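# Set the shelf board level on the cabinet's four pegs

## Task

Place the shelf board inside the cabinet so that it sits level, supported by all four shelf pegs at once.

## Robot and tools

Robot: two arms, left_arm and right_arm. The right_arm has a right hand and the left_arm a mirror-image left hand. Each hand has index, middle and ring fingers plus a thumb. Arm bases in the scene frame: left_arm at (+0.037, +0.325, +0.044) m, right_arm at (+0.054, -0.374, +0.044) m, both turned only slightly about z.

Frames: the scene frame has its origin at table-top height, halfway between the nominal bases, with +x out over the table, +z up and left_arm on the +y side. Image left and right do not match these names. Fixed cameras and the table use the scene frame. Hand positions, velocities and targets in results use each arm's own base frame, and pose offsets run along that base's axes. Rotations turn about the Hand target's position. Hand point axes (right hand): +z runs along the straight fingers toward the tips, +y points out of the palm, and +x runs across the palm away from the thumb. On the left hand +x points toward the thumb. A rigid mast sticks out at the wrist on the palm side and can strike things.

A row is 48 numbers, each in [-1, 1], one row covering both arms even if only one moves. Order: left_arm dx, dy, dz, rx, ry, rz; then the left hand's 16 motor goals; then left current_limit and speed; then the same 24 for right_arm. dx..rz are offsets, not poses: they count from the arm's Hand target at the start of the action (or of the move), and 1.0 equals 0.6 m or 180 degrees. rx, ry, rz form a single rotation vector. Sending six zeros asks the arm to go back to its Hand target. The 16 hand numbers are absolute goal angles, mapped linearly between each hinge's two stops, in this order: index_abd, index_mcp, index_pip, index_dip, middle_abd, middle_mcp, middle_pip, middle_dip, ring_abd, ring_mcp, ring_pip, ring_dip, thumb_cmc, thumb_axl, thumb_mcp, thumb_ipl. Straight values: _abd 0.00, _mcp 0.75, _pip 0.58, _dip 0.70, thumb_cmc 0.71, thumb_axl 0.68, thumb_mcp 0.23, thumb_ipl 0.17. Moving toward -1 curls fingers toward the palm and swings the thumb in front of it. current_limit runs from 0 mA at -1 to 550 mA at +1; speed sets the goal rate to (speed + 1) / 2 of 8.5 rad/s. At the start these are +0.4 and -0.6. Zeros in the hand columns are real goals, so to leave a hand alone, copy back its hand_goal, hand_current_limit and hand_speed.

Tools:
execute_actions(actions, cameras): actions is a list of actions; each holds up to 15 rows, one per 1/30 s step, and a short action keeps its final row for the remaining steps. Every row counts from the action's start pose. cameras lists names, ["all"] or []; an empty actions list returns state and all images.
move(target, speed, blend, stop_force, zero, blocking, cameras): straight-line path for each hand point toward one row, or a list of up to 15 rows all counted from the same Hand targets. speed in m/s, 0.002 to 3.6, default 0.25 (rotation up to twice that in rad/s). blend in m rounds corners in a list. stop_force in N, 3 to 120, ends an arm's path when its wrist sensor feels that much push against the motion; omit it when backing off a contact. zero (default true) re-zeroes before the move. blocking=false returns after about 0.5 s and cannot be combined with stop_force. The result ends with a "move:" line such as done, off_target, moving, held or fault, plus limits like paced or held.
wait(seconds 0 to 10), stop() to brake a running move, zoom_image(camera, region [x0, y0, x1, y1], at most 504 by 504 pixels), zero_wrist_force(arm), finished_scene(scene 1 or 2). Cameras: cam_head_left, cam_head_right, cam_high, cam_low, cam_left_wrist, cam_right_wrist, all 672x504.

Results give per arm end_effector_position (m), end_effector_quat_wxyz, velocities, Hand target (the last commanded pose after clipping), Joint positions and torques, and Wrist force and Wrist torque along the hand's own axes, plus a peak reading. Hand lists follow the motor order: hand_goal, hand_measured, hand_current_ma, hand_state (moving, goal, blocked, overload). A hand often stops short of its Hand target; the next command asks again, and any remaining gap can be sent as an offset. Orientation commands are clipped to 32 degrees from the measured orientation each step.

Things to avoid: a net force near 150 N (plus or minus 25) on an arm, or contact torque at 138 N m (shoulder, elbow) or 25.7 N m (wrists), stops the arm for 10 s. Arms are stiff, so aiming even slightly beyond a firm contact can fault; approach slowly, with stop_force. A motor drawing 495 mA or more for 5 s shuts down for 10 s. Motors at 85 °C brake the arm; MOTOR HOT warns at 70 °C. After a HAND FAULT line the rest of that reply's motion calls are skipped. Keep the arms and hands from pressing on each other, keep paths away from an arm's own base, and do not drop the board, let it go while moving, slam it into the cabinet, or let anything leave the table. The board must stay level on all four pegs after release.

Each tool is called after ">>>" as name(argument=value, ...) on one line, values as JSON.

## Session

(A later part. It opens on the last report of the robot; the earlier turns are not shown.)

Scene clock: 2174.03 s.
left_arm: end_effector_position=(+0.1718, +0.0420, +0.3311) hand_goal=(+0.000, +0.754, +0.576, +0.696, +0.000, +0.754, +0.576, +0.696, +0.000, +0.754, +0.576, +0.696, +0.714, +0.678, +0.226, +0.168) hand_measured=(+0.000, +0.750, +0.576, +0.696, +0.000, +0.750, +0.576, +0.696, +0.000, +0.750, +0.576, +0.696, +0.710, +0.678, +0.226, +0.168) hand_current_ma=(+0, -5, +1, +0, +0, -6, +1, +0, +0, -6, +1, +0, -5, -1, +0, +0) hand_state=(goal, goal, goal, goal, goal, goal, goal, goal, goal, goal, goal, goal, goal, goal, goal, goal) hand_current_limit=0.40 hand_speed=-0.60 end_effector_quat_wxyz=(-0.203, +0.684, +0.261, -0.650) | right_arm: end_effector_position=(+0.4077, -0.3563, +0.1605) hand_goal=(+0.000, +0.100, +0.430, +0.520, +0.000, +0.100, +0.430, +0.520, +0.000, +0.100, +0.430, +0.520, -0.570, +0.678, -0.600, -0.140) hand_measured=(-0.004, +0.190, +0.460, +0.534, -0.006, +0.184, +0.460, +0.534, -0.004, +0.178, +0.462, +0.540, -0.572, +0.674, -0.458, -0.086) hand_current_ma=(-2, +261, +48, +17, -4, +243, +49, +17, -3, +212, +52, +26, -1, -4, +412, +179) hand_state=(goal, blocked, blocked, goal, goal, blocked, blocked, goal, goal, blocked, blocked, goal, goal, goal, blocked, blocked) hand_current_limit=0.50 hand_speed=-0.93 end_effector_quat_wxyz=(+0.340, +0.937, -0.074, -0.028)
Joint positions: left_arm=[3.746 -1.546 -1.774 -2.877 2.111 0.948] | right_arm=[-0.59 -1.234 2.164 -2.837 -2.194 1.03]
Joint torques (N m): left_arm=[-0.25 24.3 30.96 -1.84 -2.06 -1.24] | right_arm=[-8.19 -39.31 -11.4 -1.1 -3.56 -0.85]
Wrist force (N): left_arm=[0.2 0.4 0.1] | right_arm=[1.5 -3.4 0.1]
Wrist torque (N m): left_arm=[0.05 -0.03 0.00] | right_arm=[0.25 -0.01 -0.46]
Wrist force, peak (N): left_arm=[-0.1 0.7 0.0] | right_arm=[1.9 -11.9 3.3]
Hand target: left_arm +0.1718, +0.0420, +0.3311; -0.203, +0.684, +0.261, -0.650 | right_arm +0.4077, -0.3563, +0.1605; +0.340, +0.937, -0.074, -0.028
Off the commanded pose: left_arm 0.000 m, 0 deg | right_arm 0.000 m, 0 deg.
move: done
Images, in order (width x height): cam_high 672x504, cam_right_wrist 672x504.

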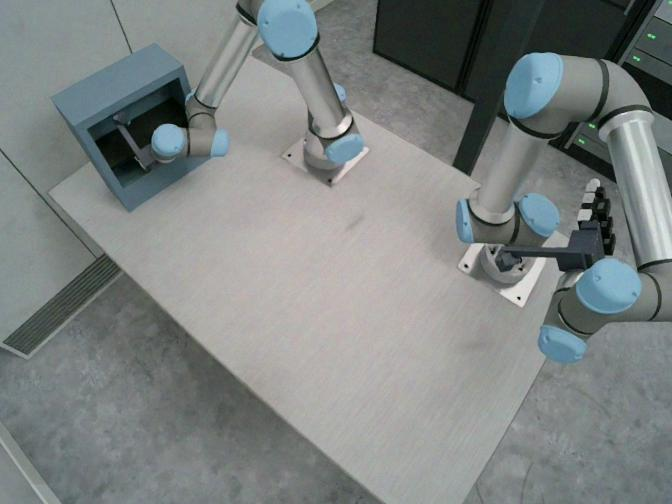

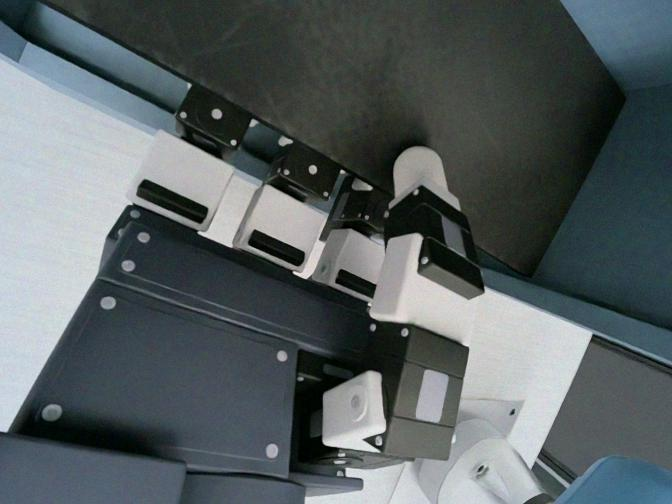

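>>> move(target=[0,0,0,0,0,0,0,0.754,0.576,0.696,0,0.754,0.576,0.696,0,0.754,0.576,0.696,0.714,0.678,0.226,0.168,0.4,-0.6,0,0,-0.0267,0,0,0,0,0.10,0.43,0.52,0,0.10,0.43,0.52,0,0.10,0.43,0.52,-0.571,0.678,-0.6,-0.14,0.5,-0.93], speed=0.008, stop_force=4, cameras=["cam_right_wrist","cam_low"])

Scene clock: 2199.07 s.
left_arm: end_effector_position=(+0.1718, +0.0420, +0.3311) hand_goal=(+0.000, +0.754, +0.576, +0.696, +0.000, +0.754, +0.576, +0.696, +0.000, +0.754, +0.576, +0.696, +0.714, +0.678, +0.226, +0.168) hand_measured=(+0.000, +0.750, +0.576, +0.696, +0.000, +0.750, +0.576, +0.696, +0.000, +0.750, +0.576, +0.696, +0.710, +0.678, +0.226, +0.168) hand_current_ma=(+0, -5, +1, +0, +0, -6, +1, +0, +0, -6, +1, +0, -5, -1, +0, +0) hand_state=(goal, goal, goal, goal, goal, goal, goal, goal, goal, goal, goal, goal, goal, goal, goal, goal) hand_current_limit=0.40 hand_speed=-0.60 end_effector_quat_wxyz=(-0.203, +0.684, +0.261, -0.650) | right_arm: end_effector_position=(+0.4077, -0.3563, +0.1444) hand_goal=(+0.000, +0.100, +0.430, +0.520, +0.000, +0.100, +0.430, +0.520, +0.000, +0.100, +0.430, +0.520, -0.570, +0.678, -0.600, -0.140) hand_measured=(-0.004, +0.184, +0.460, +0.534, -0.006, +0.184, +0.460, +0.534, -0.004, +0.178, +0.460, +0.540, -0.572, +0.674, -0.458, -0.086) hand_current_ma=(-2, +239, +48, +17, -4, +237, +49, +17, -3, +212, +49, +25, -1, -4, +412, +179) hand_state=(goal, blocked, blocked, goal, goal, blocked, blocked, goal, goal, blocked, blocked, goal, goal, goal, blocked, blocked) hand_current_limit=0.50 hand_speed=-0.93 end_effector_quat_wxyz=(+0.340, +0.937, -0.074, -0.028)
Joint positions: left_arm=[3.746 -1.546 -1.774 -2.877 2.111 0.948] | right_arm=[-0.59 -1.197 2.174 -2.883 -2.194 1.03]
Joint torques (N m): left_arm=[-0.13 24.18 30.97 -1.8 -2.09 -1.27] | right_arm=[11.47 -37.57 -10 -1.06 -1.18 1.47]
Wrist force (N): left_arm=[-0.1 0.4 0.1] | right_arm=[0.7 -1.1 -3.0]
Wrist torque (N m): left_arm=[0.04 0.00 -0.02] | right_arm=[0.31 -0.43 -0.66]
Wrist force, peak (N): left_arm=[0.1 0.7 0.3] | right_arm=[1.8 -3.8 0.3]
Hand target: left_arm +0.1718, +0.0420, +0.3311; -0.203, +0.684, +0.261, -0.650 | right_arm +0.4077, -0.3563, +0.1445; +0.340, +0.937, -0.074, -0.028
Off the commanded pose: left_arm 0.000 m, 0 deg | right_arm 0.000 m, 0 deg.
move: done
Images, in order (width x height): cam_low 672x504, cam_right_wrist 672x504.

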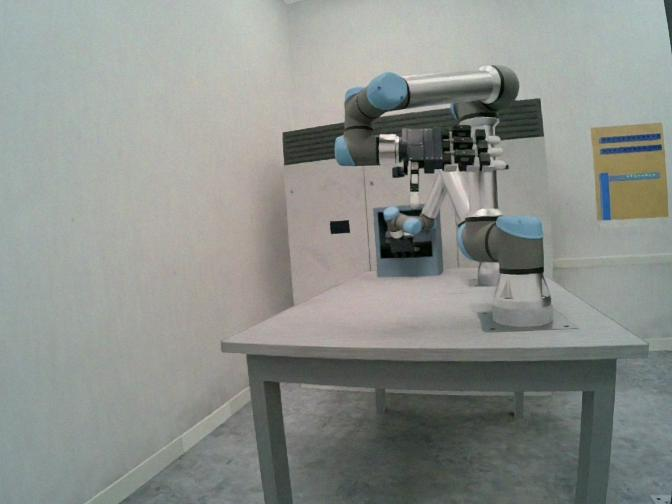

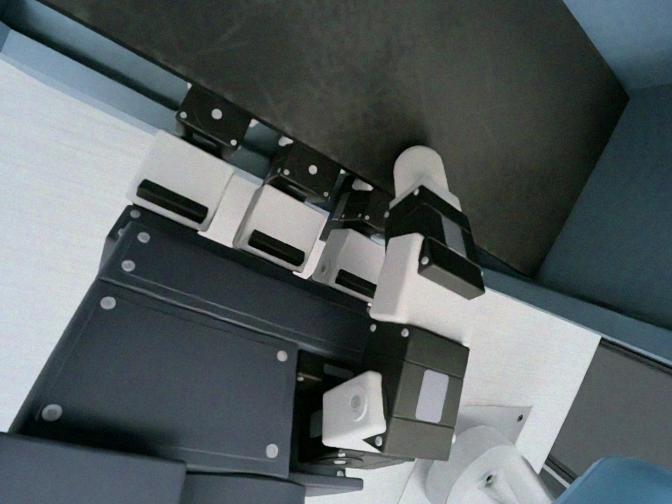

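>>> zoom_image(camera="cam_right_wrist", region=[150, 60, 654, 438])

>>> execute_actions(actions=[])

Scaled by 1.000.

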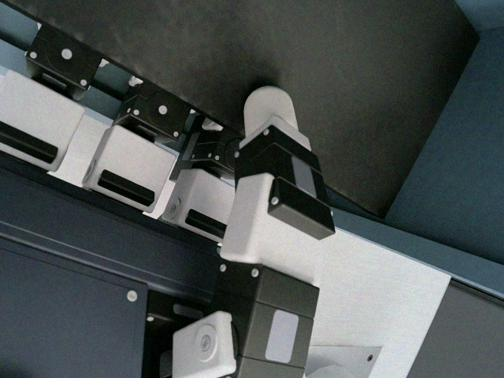

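Scene clock: 2202.33 s.
left_arm: end_effector_position=(+0.1718, +0.0420, +0.3311) hand_goal=(+0.000, +0.754, +0.576, +0.696, +0.000, +0.754, +0.576, +0.696, +0.000, +0.754, +0.576, +0.696, +0.714, +0.678, +0.226, +0.168) hand_measured=(+0.000, +0.750, +0.576, +0.696, +0.000, +0.750, +0.576, +0.696, +0.000, +0.750, +0.576, +0.696, +0.710, +0.678, +0.226, +0.168) hand_current_ma=(+0, -5, +1, +0, +0, -6, +1, +0, +0, -6, +1, +0, -5, -1, +0, +0) hand_state=(goal, goal, goal, goal, goal, goal, goal, goal, goal, goal, goal, goal, goal, goal, goal, goal) hand_current_limit=0.40 hand_speed=-0.60 end_effector_quat_wxyz=(-0.203, +0.684, +0.261, -0.650) | right_arm: end_effector_position=(+0.4077, -0.3563, +0.1445) hand_goal=(+0.000, +0.100, +0.430, +0.520, +0.000, +0.100, +0.430, +0.520, +0.000, +0.100, +0.430, +0.520, -0.570, +0.678, -0.600, -0.140) hand_measured=(-0.004, +0.184, +0.460, +0.534, -0.006, +0.184, +0.460, +0.534, -0.004, +0.178, +0.460, +0.540, -0.572, +0.674, -0.458, -0.086) hand_current_ma=(-2, +239, +48, +17, -4, +237, +49, +17, -3, +212, +49, +25, -1, -4, +412, +179) hand_state=(goal, blocked, blocked, goal, goal, blocked, blocked, goal, goal, blocked, blocked, goal, goal, goal, blocked, blocked) hand_current_limit=0.50 hand_speed=-0.93 end_effector_quat_wxyz=(+0.340, +0.937, -0.074, -0.028)
Joint positions: left_arm=[3.746 -1.546 -1.774 -2.877 2.111 0.948] | right_arm=[-0.59 -1.197 2.174 -2.883 -2.194 1.03]
Joint velocities: within noise
Joint torques (N m): left_arm=[-0.18 24.33 30.91 -1.82 -2 -1.27] | right_arm=[11.06 -39.24 -23.41 -1.39 -1.99 1.6]
Wrist force (N): left_arm=[0.0 0.5 0.1] | right_arm=[0.4 -1.2 -3.1]
Wrist torque (N m): left_arm=[0.05 -0.01 -0.01] | right_arm=[0.32 -0.42 -0.67]
Wrist force, peak (N): left_arm=[0.0 0.8 0.1] | right_arm=[0.9 -1.0 -3.4]
Hand target: left_arm +0.1718, +0.0420, +0.3311; -0.203, +0.684, +0.261, -0.650 | right_arm +0.4077, -0.3563, +0.1445; +0.340, +0.937, -0.074, -0.028
Off the commanded pose: left_arm 0.000 m, 0 deg | right_arm 0.000 m, 0 deg.

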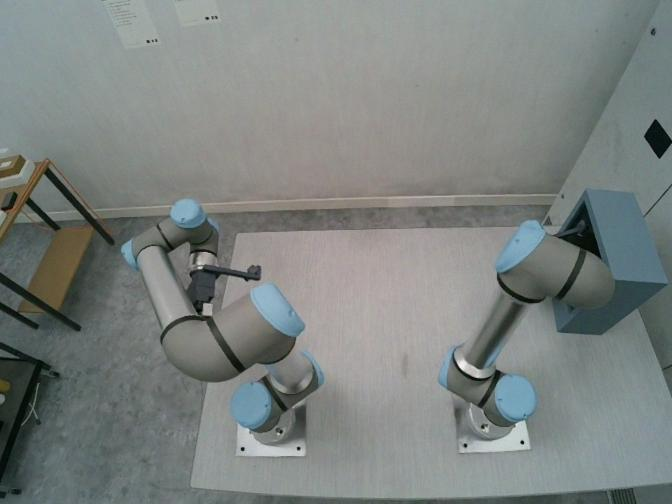

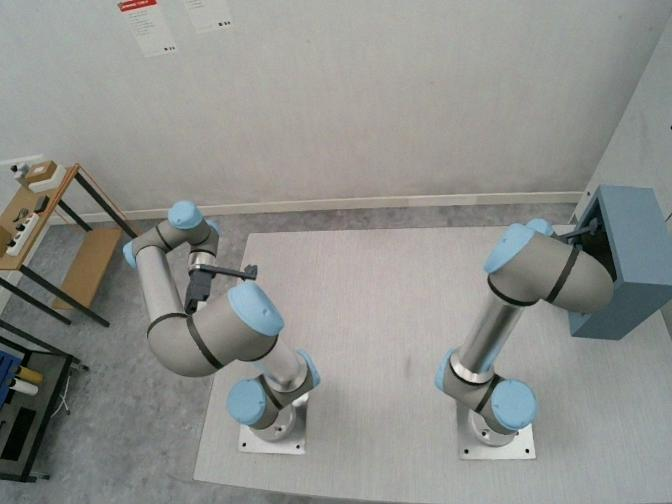

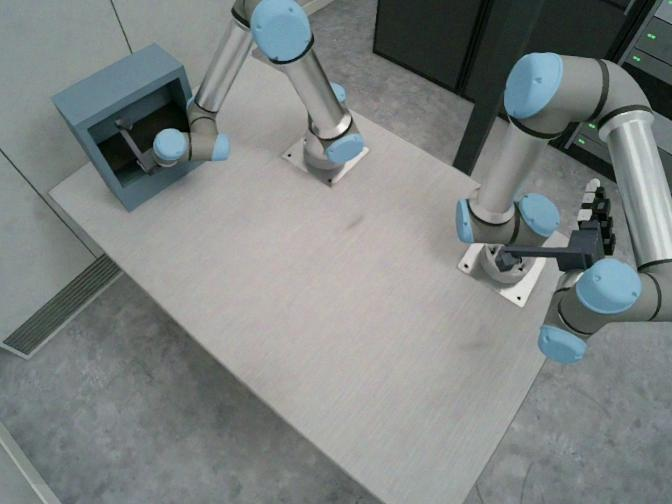

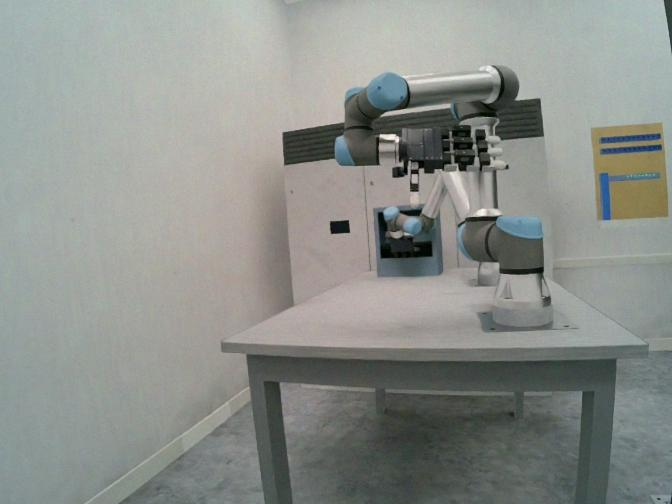

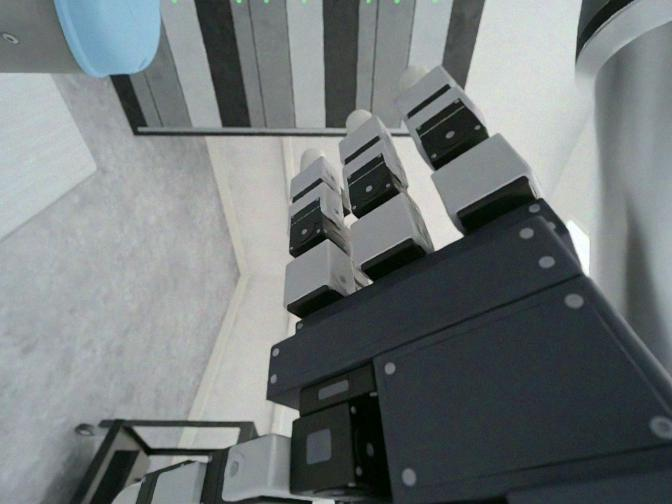

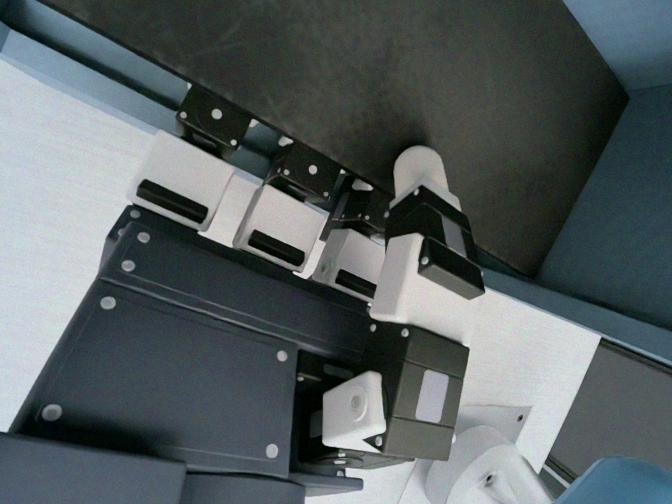

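>>> move(target=[0,0,0,0,0,0,0,0.754,0.576,0.696,0,0.754,0.576,0.696,0,0.754,0.576,0.696,0.714,0.678,0.226,0.168,0.4,-0.6,0,0,-0.0025,0,0,0,0,0.10,0.43,0.52,0,0.10,0.43,0.52,0,0.10,0.43,0.52,-0.571,0.678,-0.6,-0.14,0.5,-0.93], speed=0.005, stop_force=4)

Scene clock: 2211.77 s.
left_arm: end_effector_position=(+0.1718, +0.0420, +0.3311) hand_goal=(+0.000, +0.754, +0.576, +0.696, +0.000, +0.754, +0.576, +0.696, +0.000, +0.754, +0.576, +0.696, +0.714, +0.678, +0.226, +0.168) hand_measured=(+0.000, +0.750, +0.576, +0.696, +0.000, +0.750, +0.576, +0.696, +0.000, +0.750, +0.576, +0.696, +0.710, +0.678, +0.226, +0.168) hand_current_ma=(+0, -5, +1, +0, +0, -6, +1, +0, +0, -6, +1, +0, -5, -1, +0, +0) hand_state=(goal, goal, goal, goal, goal, goal, goal, goal, goal, goal, goal, goal, goal, goal, goal, goal) hand_current_limit=0.40 hand_speed=-0.60 end_effector_quat_wxyz=(-0.203, +0.684, +0.261, -0.650) | right_arm: end_effector_position=(+0.4077, -0.3563, +0.1435) hand_goal=(+0.000, +0.100, +0.430, +0.520, +0.000, +0.100, +0.430, +0.520, +0.000, +0.100, +0.430, +0.520, -0.570, +0.678, -0.600, -0.140) hand_measured=(-0.002, +0.178, +0.460, +0.534, -0.006, +0.178, +0.460, +0.534, -0.004, +0.178, +0.456, +0.538, -0.572, +0.674, -0.458, -0.086) hand_current_ma=(-1, +215, +48, +17, -4, +218, +49, +17, -2, +212, +39, +22, -1, -4, +412, +179) hand_state=(goal, blocked, blocked, goal, goal, blocked, blocked, goal, goal, blocked, blocked, goal, goal, goal, blocked, blocked) hand_current_limit=0.50 hand_speed=-0.93 end_effector_quat_wxyz=(+0.340, +0.937, -0.074, -0.028)
Joint positions: left_arm=[3.746 -1.546 -1.774 -2.877 2.111 0.948] | right_arm=[-0.59 -1.194 2.174 -2.886 -2.194 1.03]
Joint torques (N m): left_arm=[-0.04 24.51 30.64 -1.83 -2.16 -1.23] | right_arm=[9.2 -37.15 -24.05 -0.54 -1.24 1.49]
Wrist force (N): left_arm=[0.1 0.7 0.0] | right_arm=[0.8 0.2 -6.3]
Wrist torque (N m): left_arm=[0.09 -0.02 -0.02] | right_arm=[0.33 -0.45 -0.59]
Wrist force, peak (N): left_arm=[-0.2 0.8 0.2] | right_arm=[0.6 0.7 -7.9]
Hand target: left_arm +0.1718, +0.0420, +0.3311; -0.203, +0.684, +0.261, -0.650 | right_arm +0.4077, -0.3563, +0.1435; +0.340, +0.937, -0.074, -0.028 (not the last commanded pose)
Off the commanded pose: left_arm 0.000 m, 0 deg | right_arm 0.001 m, 0 deg.
move: contact (right_arm)

>>> execute_actions(actions=[[[0,0,0,0,0,0,0,0.754,0.576,0.696,0,0.754,0.576,0.696,0,0.754,0.576,0.696,0.714,0.678,0.226,0.168,0.4,-0.6,0,0,0,0,0,0,0,0.16,0.445,0.53,0,0.16,0.445,0.53,0,0.16,0.445,0.53,-0.571,0.678,-0.50,-0.10,0.5,-0.95]],[[0,0,0,0,0,0,0,0.754,0.576,0.696,0,0.754,0.576,0.696,0,0.754,0.576,0.696,0.714,0.678,0.226,0.168,0.4,-0.6,0,0,0,0,0,0,0,0.19,0.46,0.54,0,0.19,0.46,0.54,0,0.19,0.46,0.54,-0.571,0.678,-0.44,-0.07,0.5,-0.95]]])

>>> execute_actions(actions=[[[0,0,0,0,0,0,0,0.754,0.576,0.696,0,0.754,0.576,0.696,0,0.754,0.576,0.696,0.714,0.678,0.226,0.168,0.4,-0.6,0,0,0,0,0,0,0,0.215,0.47,0.55,0,0.215,0.47,0.55,0,0.215,0.47,0.55,-0.571,0.678,-0.38,-0.03,0.5,-0.95]]], cameras=["cam_right_wrist"])

Scene clock: 2221.47 s.
left_arm: end_effector_position=(+0.1718, +0.0420, +0.3311) hand_goal=(+0.000, +0.754, +0.576, +0.696, +0.000, +0.754, +0.576, +0.696, +0.000, +0.754, +0.576, +0.696, +0.714, +0.678, +0.226, +0.168) hand_measured=(+0.000, +0.750, +0.576, +0.696, +0.000, +0.750, +0.576, +0.696, +0.000, +0.750, +0.576, +0.696, +0.710, +0.678, +0.226, +0.168) hand_current_ma=(+0, -5, +1, +0, +0, -6, +1, +0, +0, -6, +1, +0, -5, -1, +0, +0) hand_state=(goal, goal, goal, goal, goal, goal, goal, goal, goal, goal, goal, goal, goal, goal, goal, goal) hand_current_limit=0.40 hand_speed=-0.60 end_effector_quat_wxyz=(-0.203, +0.684, +0.261, -0.650) | right_arm: end_effector_position=(+0.4078, -0.3563, +0.1435) hand_goal=(+0.000, +0.190, +0.460, +0.540, +0.000, +0.190, +0.460, +0.540, +0.000, +0.190, +0.460, +0.540, -0.570, +0.678, -0.440, -0.070) hand_measured=(-0.002, +0.204, +0.472, +0.544, -0.006, +0.206, +0.468, +0.542, -0.004, +0.204, +0.468, +0.544, -0.572, +0.674, -0.440, -0.066) hand_current_ma=(-1, +17, +12, +2, -3, +21, +7, +1, -2, +19, +8, +2, -1, -4, +0, +4) hand_state=(goal, goal, goal, goal, goal, goal, goal, goal, goal, goal, goal, goal, goal, goal, goal, goal) hand_current_limit=0.50 hand_speed=-0.95 end_effector_quat_wxyz=(+0.340, +0.937, -0.074, -0.028)
Joint positions: left_arm=[3.746 -1.546 -1.774 -2.877 2.111 0.948] | right_arm=[-0.59 -1.194 2.174 -2.886 -2.194 1.03]
Joint torques (N m): left_arm=[0.63 24.12 30.27 -1.83 -2.16 -1.21] | right_arm=[8.65 -32.14 -19.73 -1.9 0.18 1.24]
Wrist force (N): left_arm=[-0.2 0.6 0.1] | right_arm=[0.2 -0.8 -2.5]
Wrist torque (N m): left_arm=[0.07 0.02 -0.04] | right_arm=[0.20 0.02 -0.34]
Wrist force, peak (N): left_arm=[-0.1 0.8 -0.3] | right_arm=[0.6 1.6 -8.5]
Hand target: left_arm +0.1718, +0.0420, +0.3311; -0.203, +0.684, +0.261, -0.650 | right_arm +0.4077, -0.3563, +0.1435; +0.340, +0.937, -0.074, -0.028
Off the commanded pose: left_arm 0.000 m, 0 deg | right_arm 0.000 m, 0 deg.

Scene clock: 2222.17 s.
left_arm: end_effector_position=(+0.1718, +0.0420, +0.3311) hand_goal=(+0.000, +0.754, +0.576, +0.696, +0.000, +0.754, +0.576, +0.696, +0.000, +0.754, +0.576, +0.696, +0.714, +0.678, +0.226, +0.168) hand_measured=(+0.000, +0.750, +0.576, +0.696, +0.000, +0.750, +0.576, +0.696, +0.000, +0.750, +0.576, +0.696, +0.710, +0.678, +0.226, +0.168) hand_current_ma=(+0, -5, +1, +0, +0, -6, +1, +0, +0, -6, +1, +0, -5, -1, +0, +0) hand_state=(goal, goal, goal, goal, goal, goal, goal, goal, goal, goal, goal, goal, goal, goal, goal, goal) hand_current_limit=0.40 hand_speed=-0.60 end_effector_quat_wxyz=(-0.203, +0.684, +0.261, -0.650) | right_arm: end_effector_position=(+0.4078, -0.3563, +0.1435) hand_goal=(+0.000, +0.216, +0.470, +0.550, +0.000, +0.216, +0.470, +0.550, +0.000, +0.216, +0.470, +0.550, -0.570, +0.678, -0.380, -0.030) hand_measured=(-0.002, +0.216, +0.472, +0.548, -0.004, +0.220, +0.470, +0.548, -0.002, +0.222, +0.470, +0.548, -0.572, +0.676, -0.390, -0.034) hand_current_ma=(-1, +0, +1, -1, -2, +3, +0, -1, -1, +5, +0, -1, -1, -2, -14, -4) hand_state=(goal, goal, goal, goal, goal, goal, goal, goal, goal, goal, goal, goal, goal, goal, goal, goal) hand_current_limit=0.50 hand_speed=-0.95 end_effector_quat_wxyz=(+0.340, +0.937, -0.074, -0.028)
Joint positions: left_arm=[3.746 -1.546 -1.774 -2.877 2.111 0.948] | right_arm=[-0.59 -1.194 2.174 -2.886 -2.194 1.03]
Joint torques (N m): left_arm=[-0.19 24.17 30.54 -1.75 -1.91 -1.28] | right_arm=[8.26 -28.88 -16.6 -2.04 -0.42 1.2]
Wrist force (N): left_arm=[0.2 0.3 -0.2] | right_arm=[0.2 0.8 -3.3]
Wrist torque (N m): left_arm=[0.05 -0.05 0.00] | right_arm=[0.15 0.00 -0.31]
Wrist force, peak (N): left_arm=[0.4 0.5 0.1] | right_arm=[0.1 0.8 -3.9]
Hand target: left_arm +0.1718, +0.0420, +0.3311; -0.203, +0.684, +0.261, -0.650 | right_arm +0.4077, -0.3563, +0.1435; +0.340, +0.937, -0.074, -0.028
Off the commanded pose: left_arm 0.000 m, 0 deg | right_arm 0.000 m, 0 deg.
Images, in order (width x height): cam_right_wrist 672x504.

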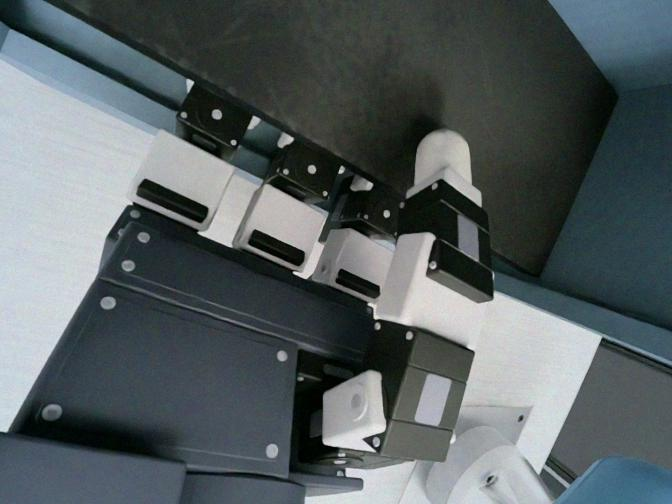

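>>> execute_actions(actions=[[[0,0,0,0,0,0,0,0.754,0.576,0.696,0,0.754,0.576,0.696,0,0.754,0.576,0.696,0.714,0.678,0.226,0.168,0.4,-0.6,0,0,0,0,0,0,0,0.22,0.48,0.56,0,0.22,0.48,0.56,0,0.22,0.48,0.56,-0.571,0.678,-0.25,0.06,0.5,-0.93]],[[0,0,0,0,0,0,0,0.754,0.576,0.696,0,0.754,0.576,0.696,0,0.754,0.576,0.696,0.714,0.678,0.226,0.168,0.4,-0.6,0,0,0,0,0,0,0,0.225,0.5,0.58,0,0.225,0.5,0.58,0,0.225,0.5,0.58,-0.571,0.678,-0.1,0.12,0.5,-0.9]]], cameras=["cam_right_wrist"])

Scene clock: 2228.23 s.
left_arm: end_effector_position=(+0.1718, +0.0420, +0.3311) hand_goal=(+0.000, +0.754, +0.576, +0.696, +0.000, +0.754, +0.576, +0.696, +0.000, +0.754, +0.576, +0.696, +0.714, +0.678, +0.226, +0.168) hand_measured=(+0.000, +0.750, +0.576, +0.696, +0.000, +0.750, +0.576, +0.696, +0.000, +0.750, +0.576, +0.696, +0.710, +0.678, +0.226, +0.168) hand_current_ma=(+0, -5, +1, +0, +0, -6, +1, +0, +0, -6, +1, +0, -5, -1, +0, +0) hand_state=(goal, goal, goal, goal, goal, goal, goal, goal, goal, goal, goal, goal, goal, goal, goal, goal) hand_current_limit=0.40 hand_speed=-0.60 end_effector_quat_wxyz=(-0.203, +0.684, +0.261, -0.650) | right_arm: end_effector_position=(+0.4077, -0.3563, +0.1435) hand_goal=(+0.000, +0.226, +0.500, +0.580, +0.000, +0.226, +0.500, +0.580, +0.000, +0.226, +0.500, +0.580, -0.570, +0.678, -0.100, +0.120) hand_measured=(-0.002, +0.218, +0.500, +0.578, -0.004, +0.222, +0.500, +0.578, -0.002, +0.226, +0.500, +0.578, -0.572, +0.676, -0.110, +0.116) hand_current_ma=(-1, -9, +0, -1, -2, -4, +0, -1, -1, +0, +0, -1, -1, -2, -15, -4) hand_state=(goal, goal, goal, goal, goal, goal, goal, goal, goal, goal, goal, goal, goal, goal, goal, goal) hand_current_limit=0.50 hand_speed=-0.90 end_effector_quat_wxyz=(+0.340, +0.937, -0.074, -0.028)
Joint positions: left_arm=[3.746 -1.546 -1.774 -2.877 2.111 0.948] | right_arm=[-0.59 -1.194 2.174 -2.886 -2.194 1.03]
Joint torques (N m): left_arm=[0.36 24.13 30.34 -1.97 -1.98 -1.27] | right_arm=[7.29 -25.82 -5.35 -3.27 -0.82 0.82]
Wrist force (N): left_arm=[-0.1 0.4 0.0] | right_arm=[0.2 3.0 -4.5]
Wrist torque (N m): left_arm=[0.05 0.00 -0.02] | right_arm=[0.17 0.08 -0.26]
Wrist force, peak (N): left_arm=[-0.3 0.5 0.4] | right_arm=[0.2 3.1 -4.8]
Hand target: left_arm +0.1718, +0.0420, +0.3311; -0.203, +0.684, +0.261, -0.650 | right_arm +0.4077, -0.3563, +0.1435; +0.340, +0.937, -0.074, -0.028
Off the commanded pose: left_arm 0.000 m, 0 deg | right_arm 0.000 m, 0 deg.
Images, in order (width x height): cam_right_wrist 672x504.

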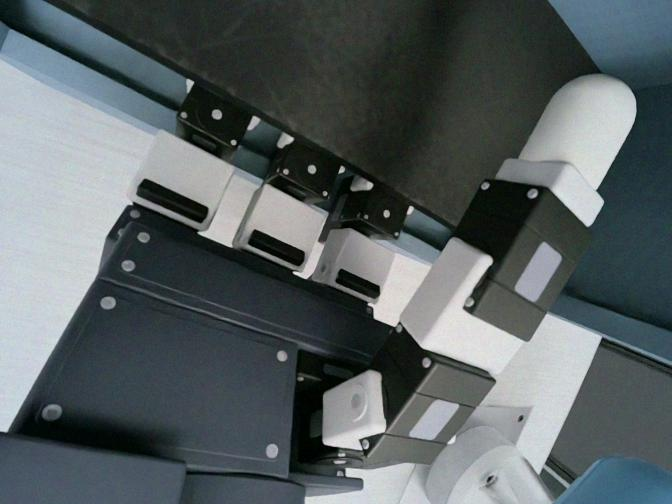

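>>> move(target=[0,0,0,0,0,0,0,0.754,0.576,0.696,0,0.754,0.576,0.696,0,0.754,0.576,0.696,0.714,0.678,0.226,0.168,0.4,-0.6,0,0,0.0025,0,0,0,0,0.225,0.5,0.58,0,0.225,0.5,0.58,0,0.225,0.5,0.58,-0.571,0.678,0.1,0.12,0.5,-0.9], speed=0.01, cameras=["cam_right_wrist"])

Scene clock: 2238.97 s.
left_arm: end_effector_position=(+0.1718, +0.0420, +0.3311) hand_goal=(+0.000, +0.754, +0.576, +0.696, +0.000, +0.754, +0.576, +0.696, +0.000, +0.754, +0.576, +0.696, +0.714, +0.678, +0.226, +0.168) hand_measured=(+0.000, +0.750, +0.576, +0.696, +0.000, +0.750, +0.576, +0.696, +0.000, +0.750, +0.576, +0.696, +0.710, +0.678, +0.226, +0.168) hand_current_ma=(+0, -5, +1, +0, +0, -6, +1, +0, +0, -6, +1, +0, -5, -1, +0, +0) hand_state=(goal, goal, goal, goal, goal, goal, goal, goal, goal, goal, goal, goal, goal, goal, goal, goal) hand_current_limit=0.40 hand_speed=-0.60 end_effector_quat_wxyz=(-0.203, +0.684, +0.261, -0.650) | right_arm: end_effector_position=(+0.4077, -0.3563, +0.1450) hand_goal=(+0.000, +0.226, +0.500, +0.580, +0.000, +0.226, +0.500, +0.580, +0.000, +0.226, +0.500, +0.580, -0.570, +0.678, +0.100, +0.120) hand_measured=(-0.002, +0.232, +0.500, +0.578, -0.004, +0.234, +0.500, +0.578, -0.002, +0.232, +0.500, +0.578, -0.572, +0.676, +0.090, +0.116) hand_current_ma=(-1, +5, +0, -1, -2, +7, +0, -1, -1, +5, +0, -1, -1, -2, -13, -4) hand_state=(goal, goal, goal, goal, goal, goal, goal, goal, goal, goal, goal, goal, goal, goal, goal, goal) hand_current_limit=0.50 hand_speed=-0.90 end_effector_quat_wxyz=(+0.340, +0.937, -0.074, -0.028)
Joint positions: left_arm=[3.746 -1.546 -1.774 -2.877 2.111 0.948] | right_arm=[-0.59 -1.198 2.173 -2.882 -2.194 1.03]
Joint torques (N m): left_arm=[-0.08 23.85 30.25 -1.77 -2.03 -1.18] | right_arm=[6.33 -30.55 -24.22 -2.88 -0.23 0.57]
Wrist force (N): left_arm=[0.1 0.4 0.0] | right_arm=[0.0 -0.5 -2.9]
Wrist torque (N m): left_arm=[0.05 -0.03 0.00] | right_arm=[0.20 0.03 -0.31]
Wrist force, peak (N): left_arm=[0.0 0.5 0.5] | right_arm=[0.4 3.3 -4.8]
Hand target: left_arm +0.1718, +0.0420, +0.3311; -0.203, +0.684, +0.261, -0.650 | right_arm +0.4077, -0.3563, +0.1450; +0.340, +0.937, -0.074, -0.028
Off the commanded pose: left_arm 0.000 m, 0 deg | right_arm 0.000 m, 0 deg.
move: done
Images, in order (width x height): cam_right_wrist 672x504.

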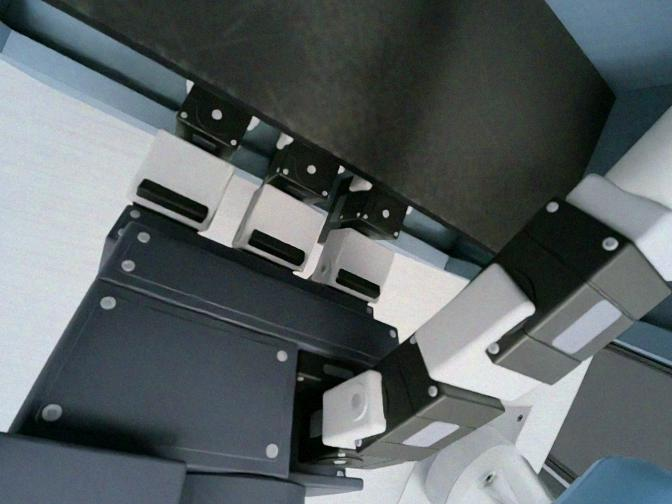

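>>> move(target=[0,0,0,0,0,0,0,0.754,0.576,0.696,0,0.754,0.576,0.696,0,0.754,0.576,0.696,0.714,0.678,0.226,0.168,0.4,-0.6,0.0105,0.0659,-0.001,0,0,0,0,0.225,0.5,0.58,0,0.225,0.5,0.58,0,0.225,0.5,0.58,-0.571,0.678,0.1,0.12,0.5,-0.9], speed=0.02, stop_force=4, cameras=["cam_right_wrist"])

Scene clock: 2249.60 s.
left_arm: end_effector_position=(+0.1718, +0.0420, +0.3311) hand_goal=(+0.000, +0.754, +0.576, +0.696, +0.000, +0.754, +0.576, +0.696, +0.000, +0.754, +0.576, +0.696, +0.714, +0.678, +0.226, +0.168) hand_measured=(+0.000, +0.750, +0.576, +0.696, +0.000, +0.750, +0.576, +0.696, +0.000, +0.750, +0.576, +0.696, +0.710, +0.678, +0.226, +0.168) hand_current_ma=(+0, -5, +1, +0, +0, -6, +1, +0, +0, -6, +1, +0, -5, -1, +0, +0) hand_state=(goal, goal, goal, goal, goal, goal, goal, goal, goal, goal, goal, goal, goal, goal, goal, goal) hand_current_limit=0.40 hand_speed=-0.60 end_effector_quat_wxyz=(-0.203, +0.684, +0.261, -0.650) | right_arm: end_effector_position=(+0.4140, -0.3168, +0.1444) hand_goal=(+0.000, +0.226, +0.500, +0.580, +0.000, +0.226, +0.500, +0.580, +0.000, +0.226, +0.500, +0.580, -0.570, +0.678, +0.100, +0.120) hand_measured=(-0.002, +0.232, +0.500, +0.578, -0.004, +0.234, +0.500, +0.578, -0.002, +0.232, +0.500, +0.578, -0.572, +0.676, +0.090, +0.116) hand_current_ma=(-1, +5, +0, -1, -2, +7, +0, -1, -1, +5, +0, -1, -1, -2, -13, -4) hand_state=(goal, goal, goal, goal, goal, goal, goal, goal, goal, goal, goal, goal, goal, goal, goal, goal) hand_current_limit=0.50 hand_speed=-0.90 end_effector_quat_wxyz=(+0.340, +0.937, -0.074, -0.028)
Joint positions: left_arm=[3.746 -1.546 -1.774 -2.877 2.111 0.948] | right_arm=[-0.51 -1.219 2.188 -2.819 -2.218 1.124]
Joint torques (N m): left_arm=[0.12 24.29 30.98 -1.93 -2.18 -1.23] | right_arm=[-14.84 -23.86 -22.27 -4.75 0.43 -2.18]
Wrist force (N): left_arm=[-0.2 0.1 0.2] | right_arm=[0.4 -0.8 -2.4]
Wrist torque (N m): left_arm=[0.00 0.02 -0.03] | right_arm=[0.12 -0.02 -0.27]
Wrist force, peak (N): left_arm=[-0.2 0.8 0.1] | right_arm=[0.5 7.8 -8.8]
Hand target: left_arm +0.1718, +0.0420, +0.3311; -0.203, +0.684, +0.261, -0.650 | right_arm +0.4140, -0.3168, +0.1444; +0.340, +0.937, -0.074, -0.028
Off the commanded pose: left_arm 0.000 m, 0 deg | right_arm 0.000 m, 0 deg.
move: done
Images, in order (width x height): cam_right_wrist 672x504.

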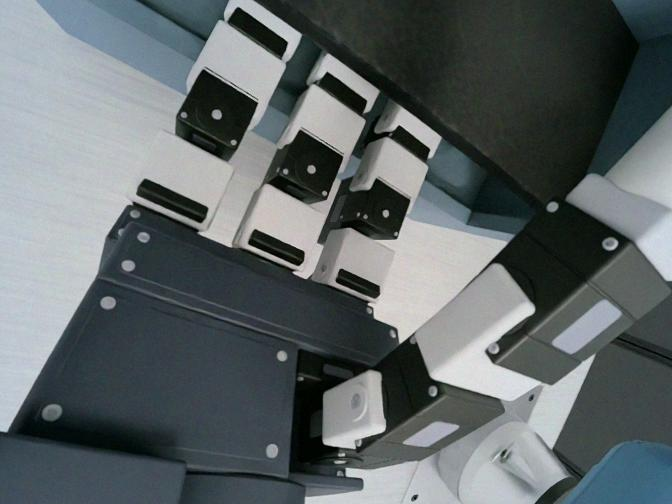

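>>> move(target=[0,0,0,0,0,0,0,0.754,0.576,0.696,0,0.754,0.576,0.696,0,0.754,0.576,0.696,0.714,0.678,0.226,0.168,0.4,-0.6,0.0262,0.1647,0.02,0,0,0,0,0.225,0.5,0.58,0,0.225,0.5,0.58,0,0.225,0.5,0.58,-0.571,0.678,0.1,0.12,0.5,-0.9], speed=0.04, cameras=["cam_right_wrist","cam_high","cam_low"])

Scene clock: 2256.20 s.
left_arm: end_effector_position=(+0.1718, +0.0420, +0.3311) hand_goal=(+0.000, +0.754, +0.576, +0.696, +0.000, +0.754, +0.576, +0.696, +0.000, +0.754, +0.576, +0.696, +0.714, +0.678, +0.226, +0.168) hand_measured=(+0.000, +0.750, +0.576, +0.696, +0.000, +0.750, +0.576, +0.696, +0.000, +0.750, +0.576, +0.696, +0.710, +0.678, +0.226, +0.168) hand_current_ma=(+0, -5, +1, +0, +0, -6, +1, +0, +0, -6, +1, +0, -5, -1, +0, +0) hand_state=(goal, goal, goal, goal, goal, goal, goal, goal, goal, goal, goal, goal, goal, goal, goal, goal) hand_current_limit=0.40 hand_speed=-0.60 end_effector_quat_wxyz=(-0.203, +0.684, +0.261, -0.650) | right_arm: end_effector_position=(+0.4298, -0.2178, +0.1565) hand_goal=(+0.000, +0.226, +0.500, +0.580, +0.000, +0.226, +0.500, +0.580, +0.000, +0.226, +0.500, +0.580, -0.570, +0.678, +0.100, +0.120) hand_measured=(-0.002, +0.232, +0.500, +0.578, -0.004, +0.234, +0.500, +0.578, -0.002, +0.232, +0.500, +0.578, -0.572, +0.676, +0.090, +0.116) hand_current_ma=(-1, +5, +0, -1, -2, +7, +0, -1, -1, +6, +0, -1, -1, -2, -13, -4) hand_state=(goal, goal, goal, goal, goal, goal, goal, goal, goal, goal, goal, goal, goal, goal, goal, goal) hand_current_limit=0.50 hand_speed=-0.90 end_effector_quat_wxyz=(+0.340, +0.937, -0.074, -0.027) end_effector_velocity=(+0.000, -0.002, +0.000) end_effector_angular_velocity=(-0.001, -0.001, +0.002)
Joint positions: left_arm=[3.746 -1.546 -1.774 -2.877 2.111 0.948] | right_arm=[-0.301 -1.283 2.17 -2.575 -2.26 1.385]
Joint velocities: left_arm=[within noise] | right_arm=[-0.003 0 0.001 -0.007 0 -0.007]
Joint torques (N m): left_arm=[0.39 24.32 31.15 -1.87 -2.04 -1.18] | right_arm=[-13.67 -24.98 -16.53 -4.1 -1.91 -2.36]
Wrist force (N): left_arm=[0.0 0.4 -0.1] | right_arm=[0.1 -0.3 -2.5]
Wrist torque (N m): left_arm=[0.07 -0.01 -0.02] | right_arm=[0.13 0.08 -0.25]
Wrist force, peak (N): left_arm=[0.1 0.8 0.3] | right_arm=[0.1 -1.0 -2.7]
Hand target: left_arm +0.1718, +0.0420, +0.3311; -0.203, +0.684, +0.261, -0.650 | right_arm +0.4298, -0.2179, +0.1564; +0.340, +0.937, -0.074, -0.028
Off the commanded pose: left_arm 0.000 m, 0 deg | right_arm 0.000 m, 0 deg.
move: done
Images, in order (width x height): cam_high 672x504, cam_low 672x504, cam_right_wrist 672x504.

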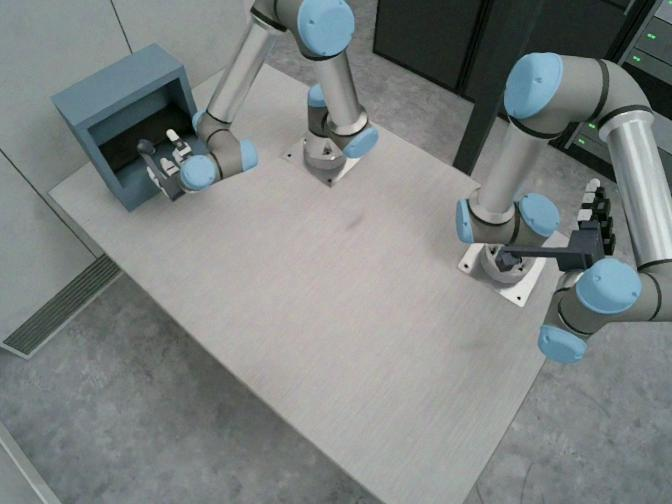

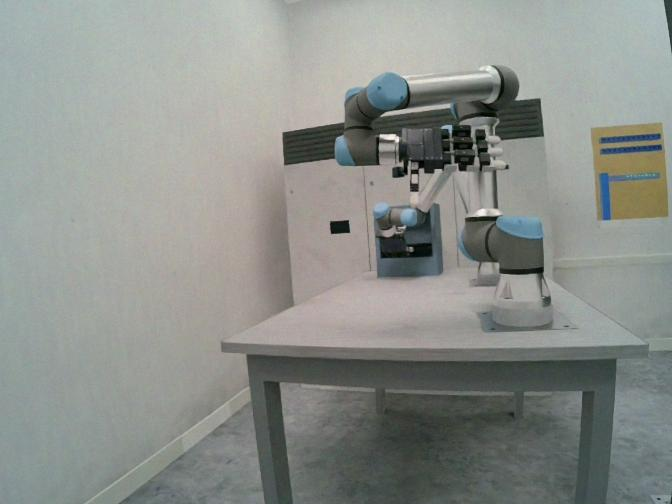

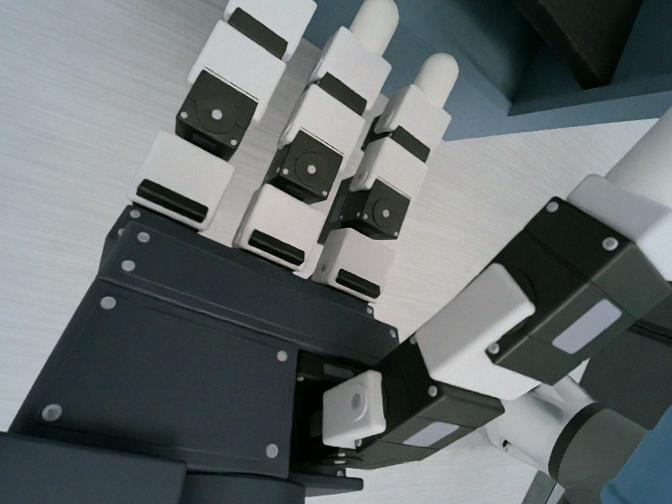

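>>> move(target=[0,0,0,0,0,0,0,0.754,0.576,0.696,0,0.754,0.576,0.696,0,0.754,0.576,0.696,0.714,0.678,0.226,0.168,0.4,-0.6,0.03,0.18,0.35,0,0,0,0,0.225,0.5,0.58,0,0.225,0.5,0.58,0,0.225,0.5,0.58,-0.571,0.678,0.1,0.12,0.3,-0.9], speed=0.12, cameras=["all"])

>>> zoom_image(camera="cam_high", region=[40, 30, 220, 220])

>>> zoom_image(camera="cam_low", region=[360, 190, 460, 290])

Scene clock: 2264.17 s.
left_arm: end_effector_position=(+0.1718, +0.0420, +0.3311) hand_goal=(+0.000, +0.754, +0.576, +0.696, +0.000, +0.754, +0.576, +0.696, +0.000, +0.754, +0.576, +0.696, +0.714, +0.678, +0.226, +0.168) hand_measured=(+0.000, +0.750, +0.576, +0.696, +0.000, +0.750, +0.576, +0.696, +0.000, +0.750, +0.576, +0.696, +0.710, +0.678, +0.226, +0.168) hand_current_ma=(+0, -5, +1, +0, +0, -6, +1, +0, +0, -6, +1, +0, -5, -1, +0, +0) hand_state=(goal, goal, goal, goal, goal, goal, goal, goal, goal, goal, goal, goal, goal, goal, goal, goal) hand_current_limit=0.40 hand_speed=-0.60 end_effector_quat_wxyz=(-0.203, +0.684, +0.261, -0.650) | right_arm: end_effector_position=(+0.4478, -0.1099, +0.3664) hand_goal=(+0.000, +0.226, +0.500, +0.580, +0.000, +0.226, +0.500, +0.580, +0.000, +0.226, +0.500, +0.580, -0.570, +0.678, +0.100, +0.120) hand_measured=(-0.002, +0.232, +0.500, +0.578, -0.004, +0.234, +0.500, +0.578, -0.002, +0.232, +0.500, +0.578, -0.572, +0.676, +0.092, +0.116) hand_current_ma=(-1, +6, +0, -1, -2, +8, +0, -1, -1, +6, +0, -1, -1, -2, -12, -4) hand_state=(goal, goal, goal, goal, goal, goal, goal, goal, goal, goal, goal, goal, goal, goal, goal, goal) hand_current_limit=0.30 hand_speed=-0.90 end_effector_quat_wxyz=(+0.340, +0.937, -0.074, -0.027)
Joint positions: left_arm=[3.746 -1.546 -1.774 -2.877 2.111 0.948] | right_arm=[-0.074 -1.536 1.774 -1.737 -2.265 1.681]
Joint torques (N m): left_arm=[0.27 24.32 30.14 -1.9 -2.08 -1.25] | right_arm=[-14.46 -16.78 -18.07 -2.07 -0.93 -2.1]
Wrist force (N): left_arm=[-0.2 0.4 -0.1] | right_arm=[0.3 -0.1 -2.8]
Wrist torque (N m): left_arm=[0.06 0.01 -0.03] | right_arm=[0.17 0.04 -0.20]
Wrist force, peak (N): left_arm=[-0.2 0.9 0.2] | right_arm=[0.2 0.3 -4.0]
Hand target: left_arm +0.1718, +0.0420, +0.3311; -0.203, +0.684, +0.261, -0.650 | right_arm +0.4478, -0.1099, +0.3664; +0.340, +0.937, -0.074, -0.028
Off the commanded pose: left_arm 0.000 m, 0 deg | right_arm 0.000 m, 0 deg.
move: done

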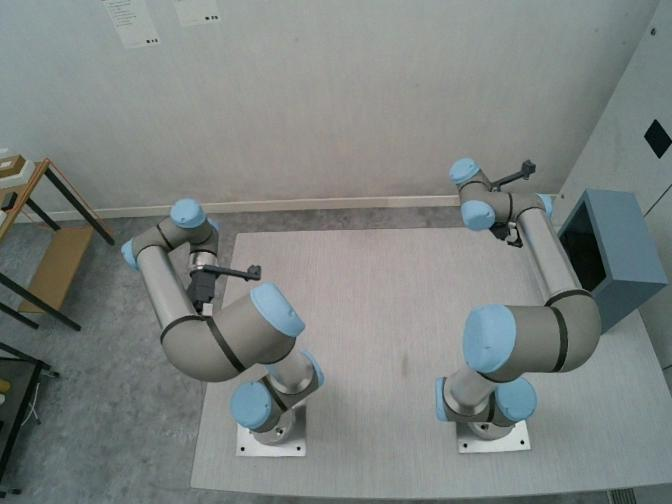

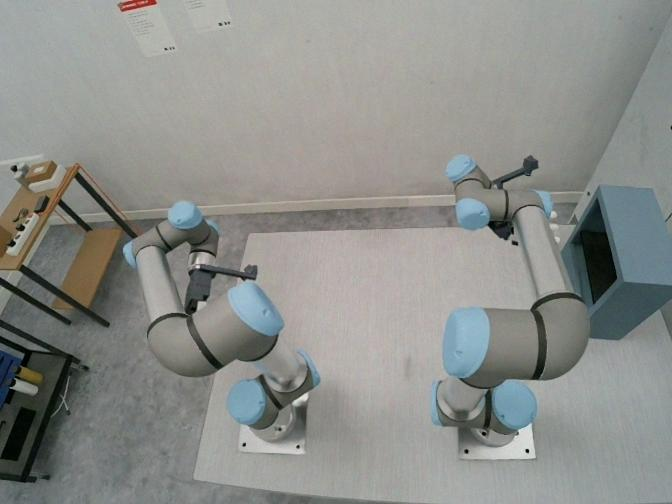

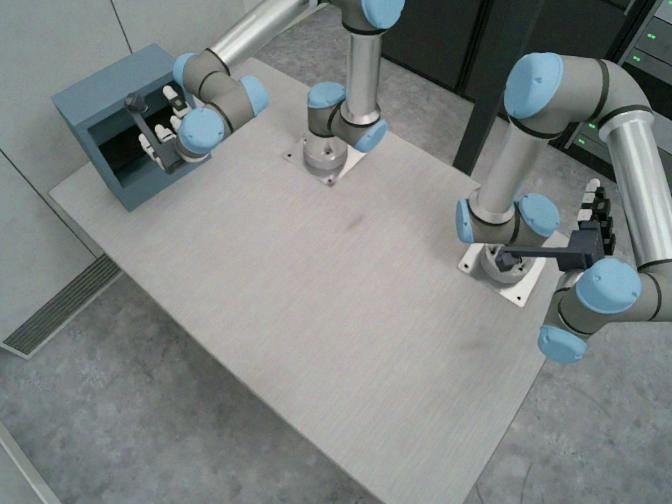

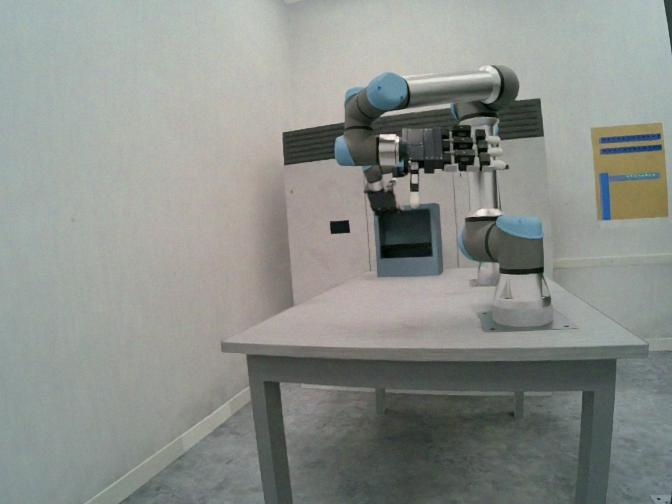

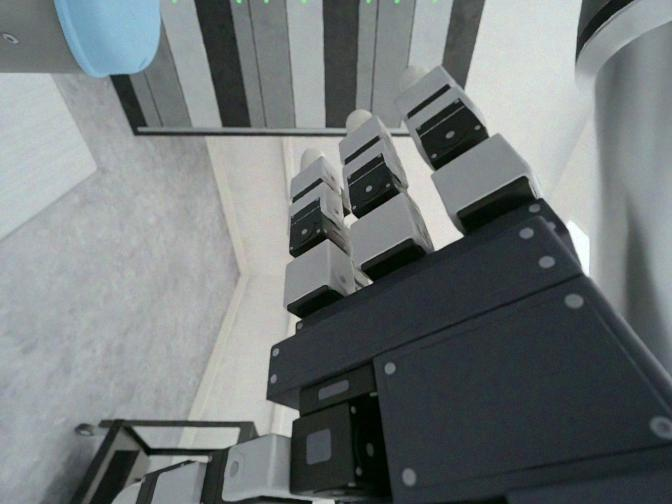

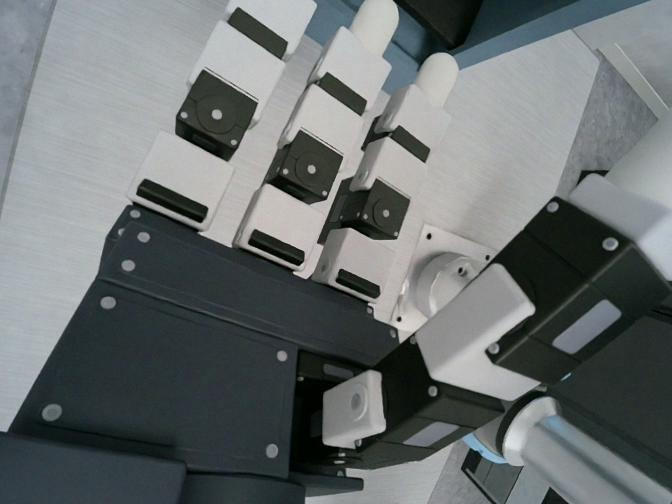

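Scaled by 2.653 from the camera's 672x504 image, which has a finer 960x720 frame.

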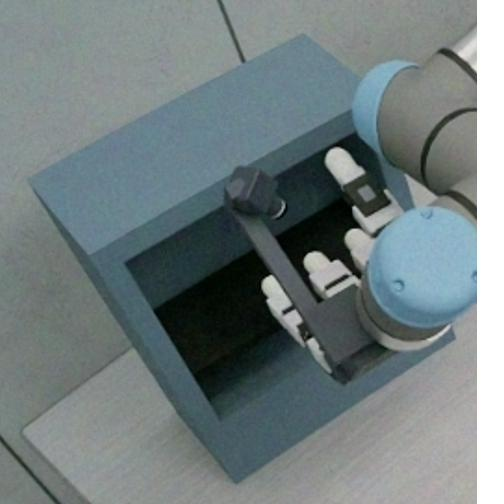

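Scaled by 5.040 from the camera's 672x504 image, which has a finer 960x720 frame.

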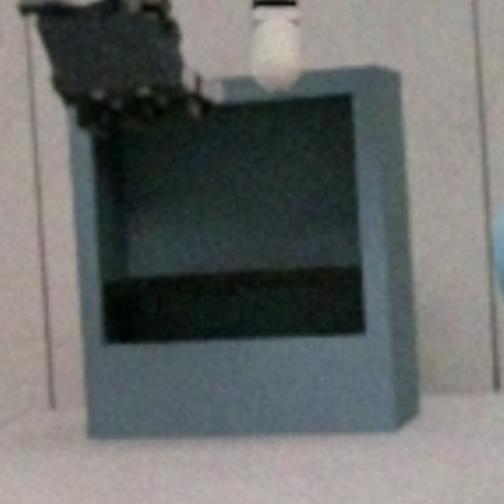

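>>> finished_scene(scene=1)

The scene is finished: the task was done.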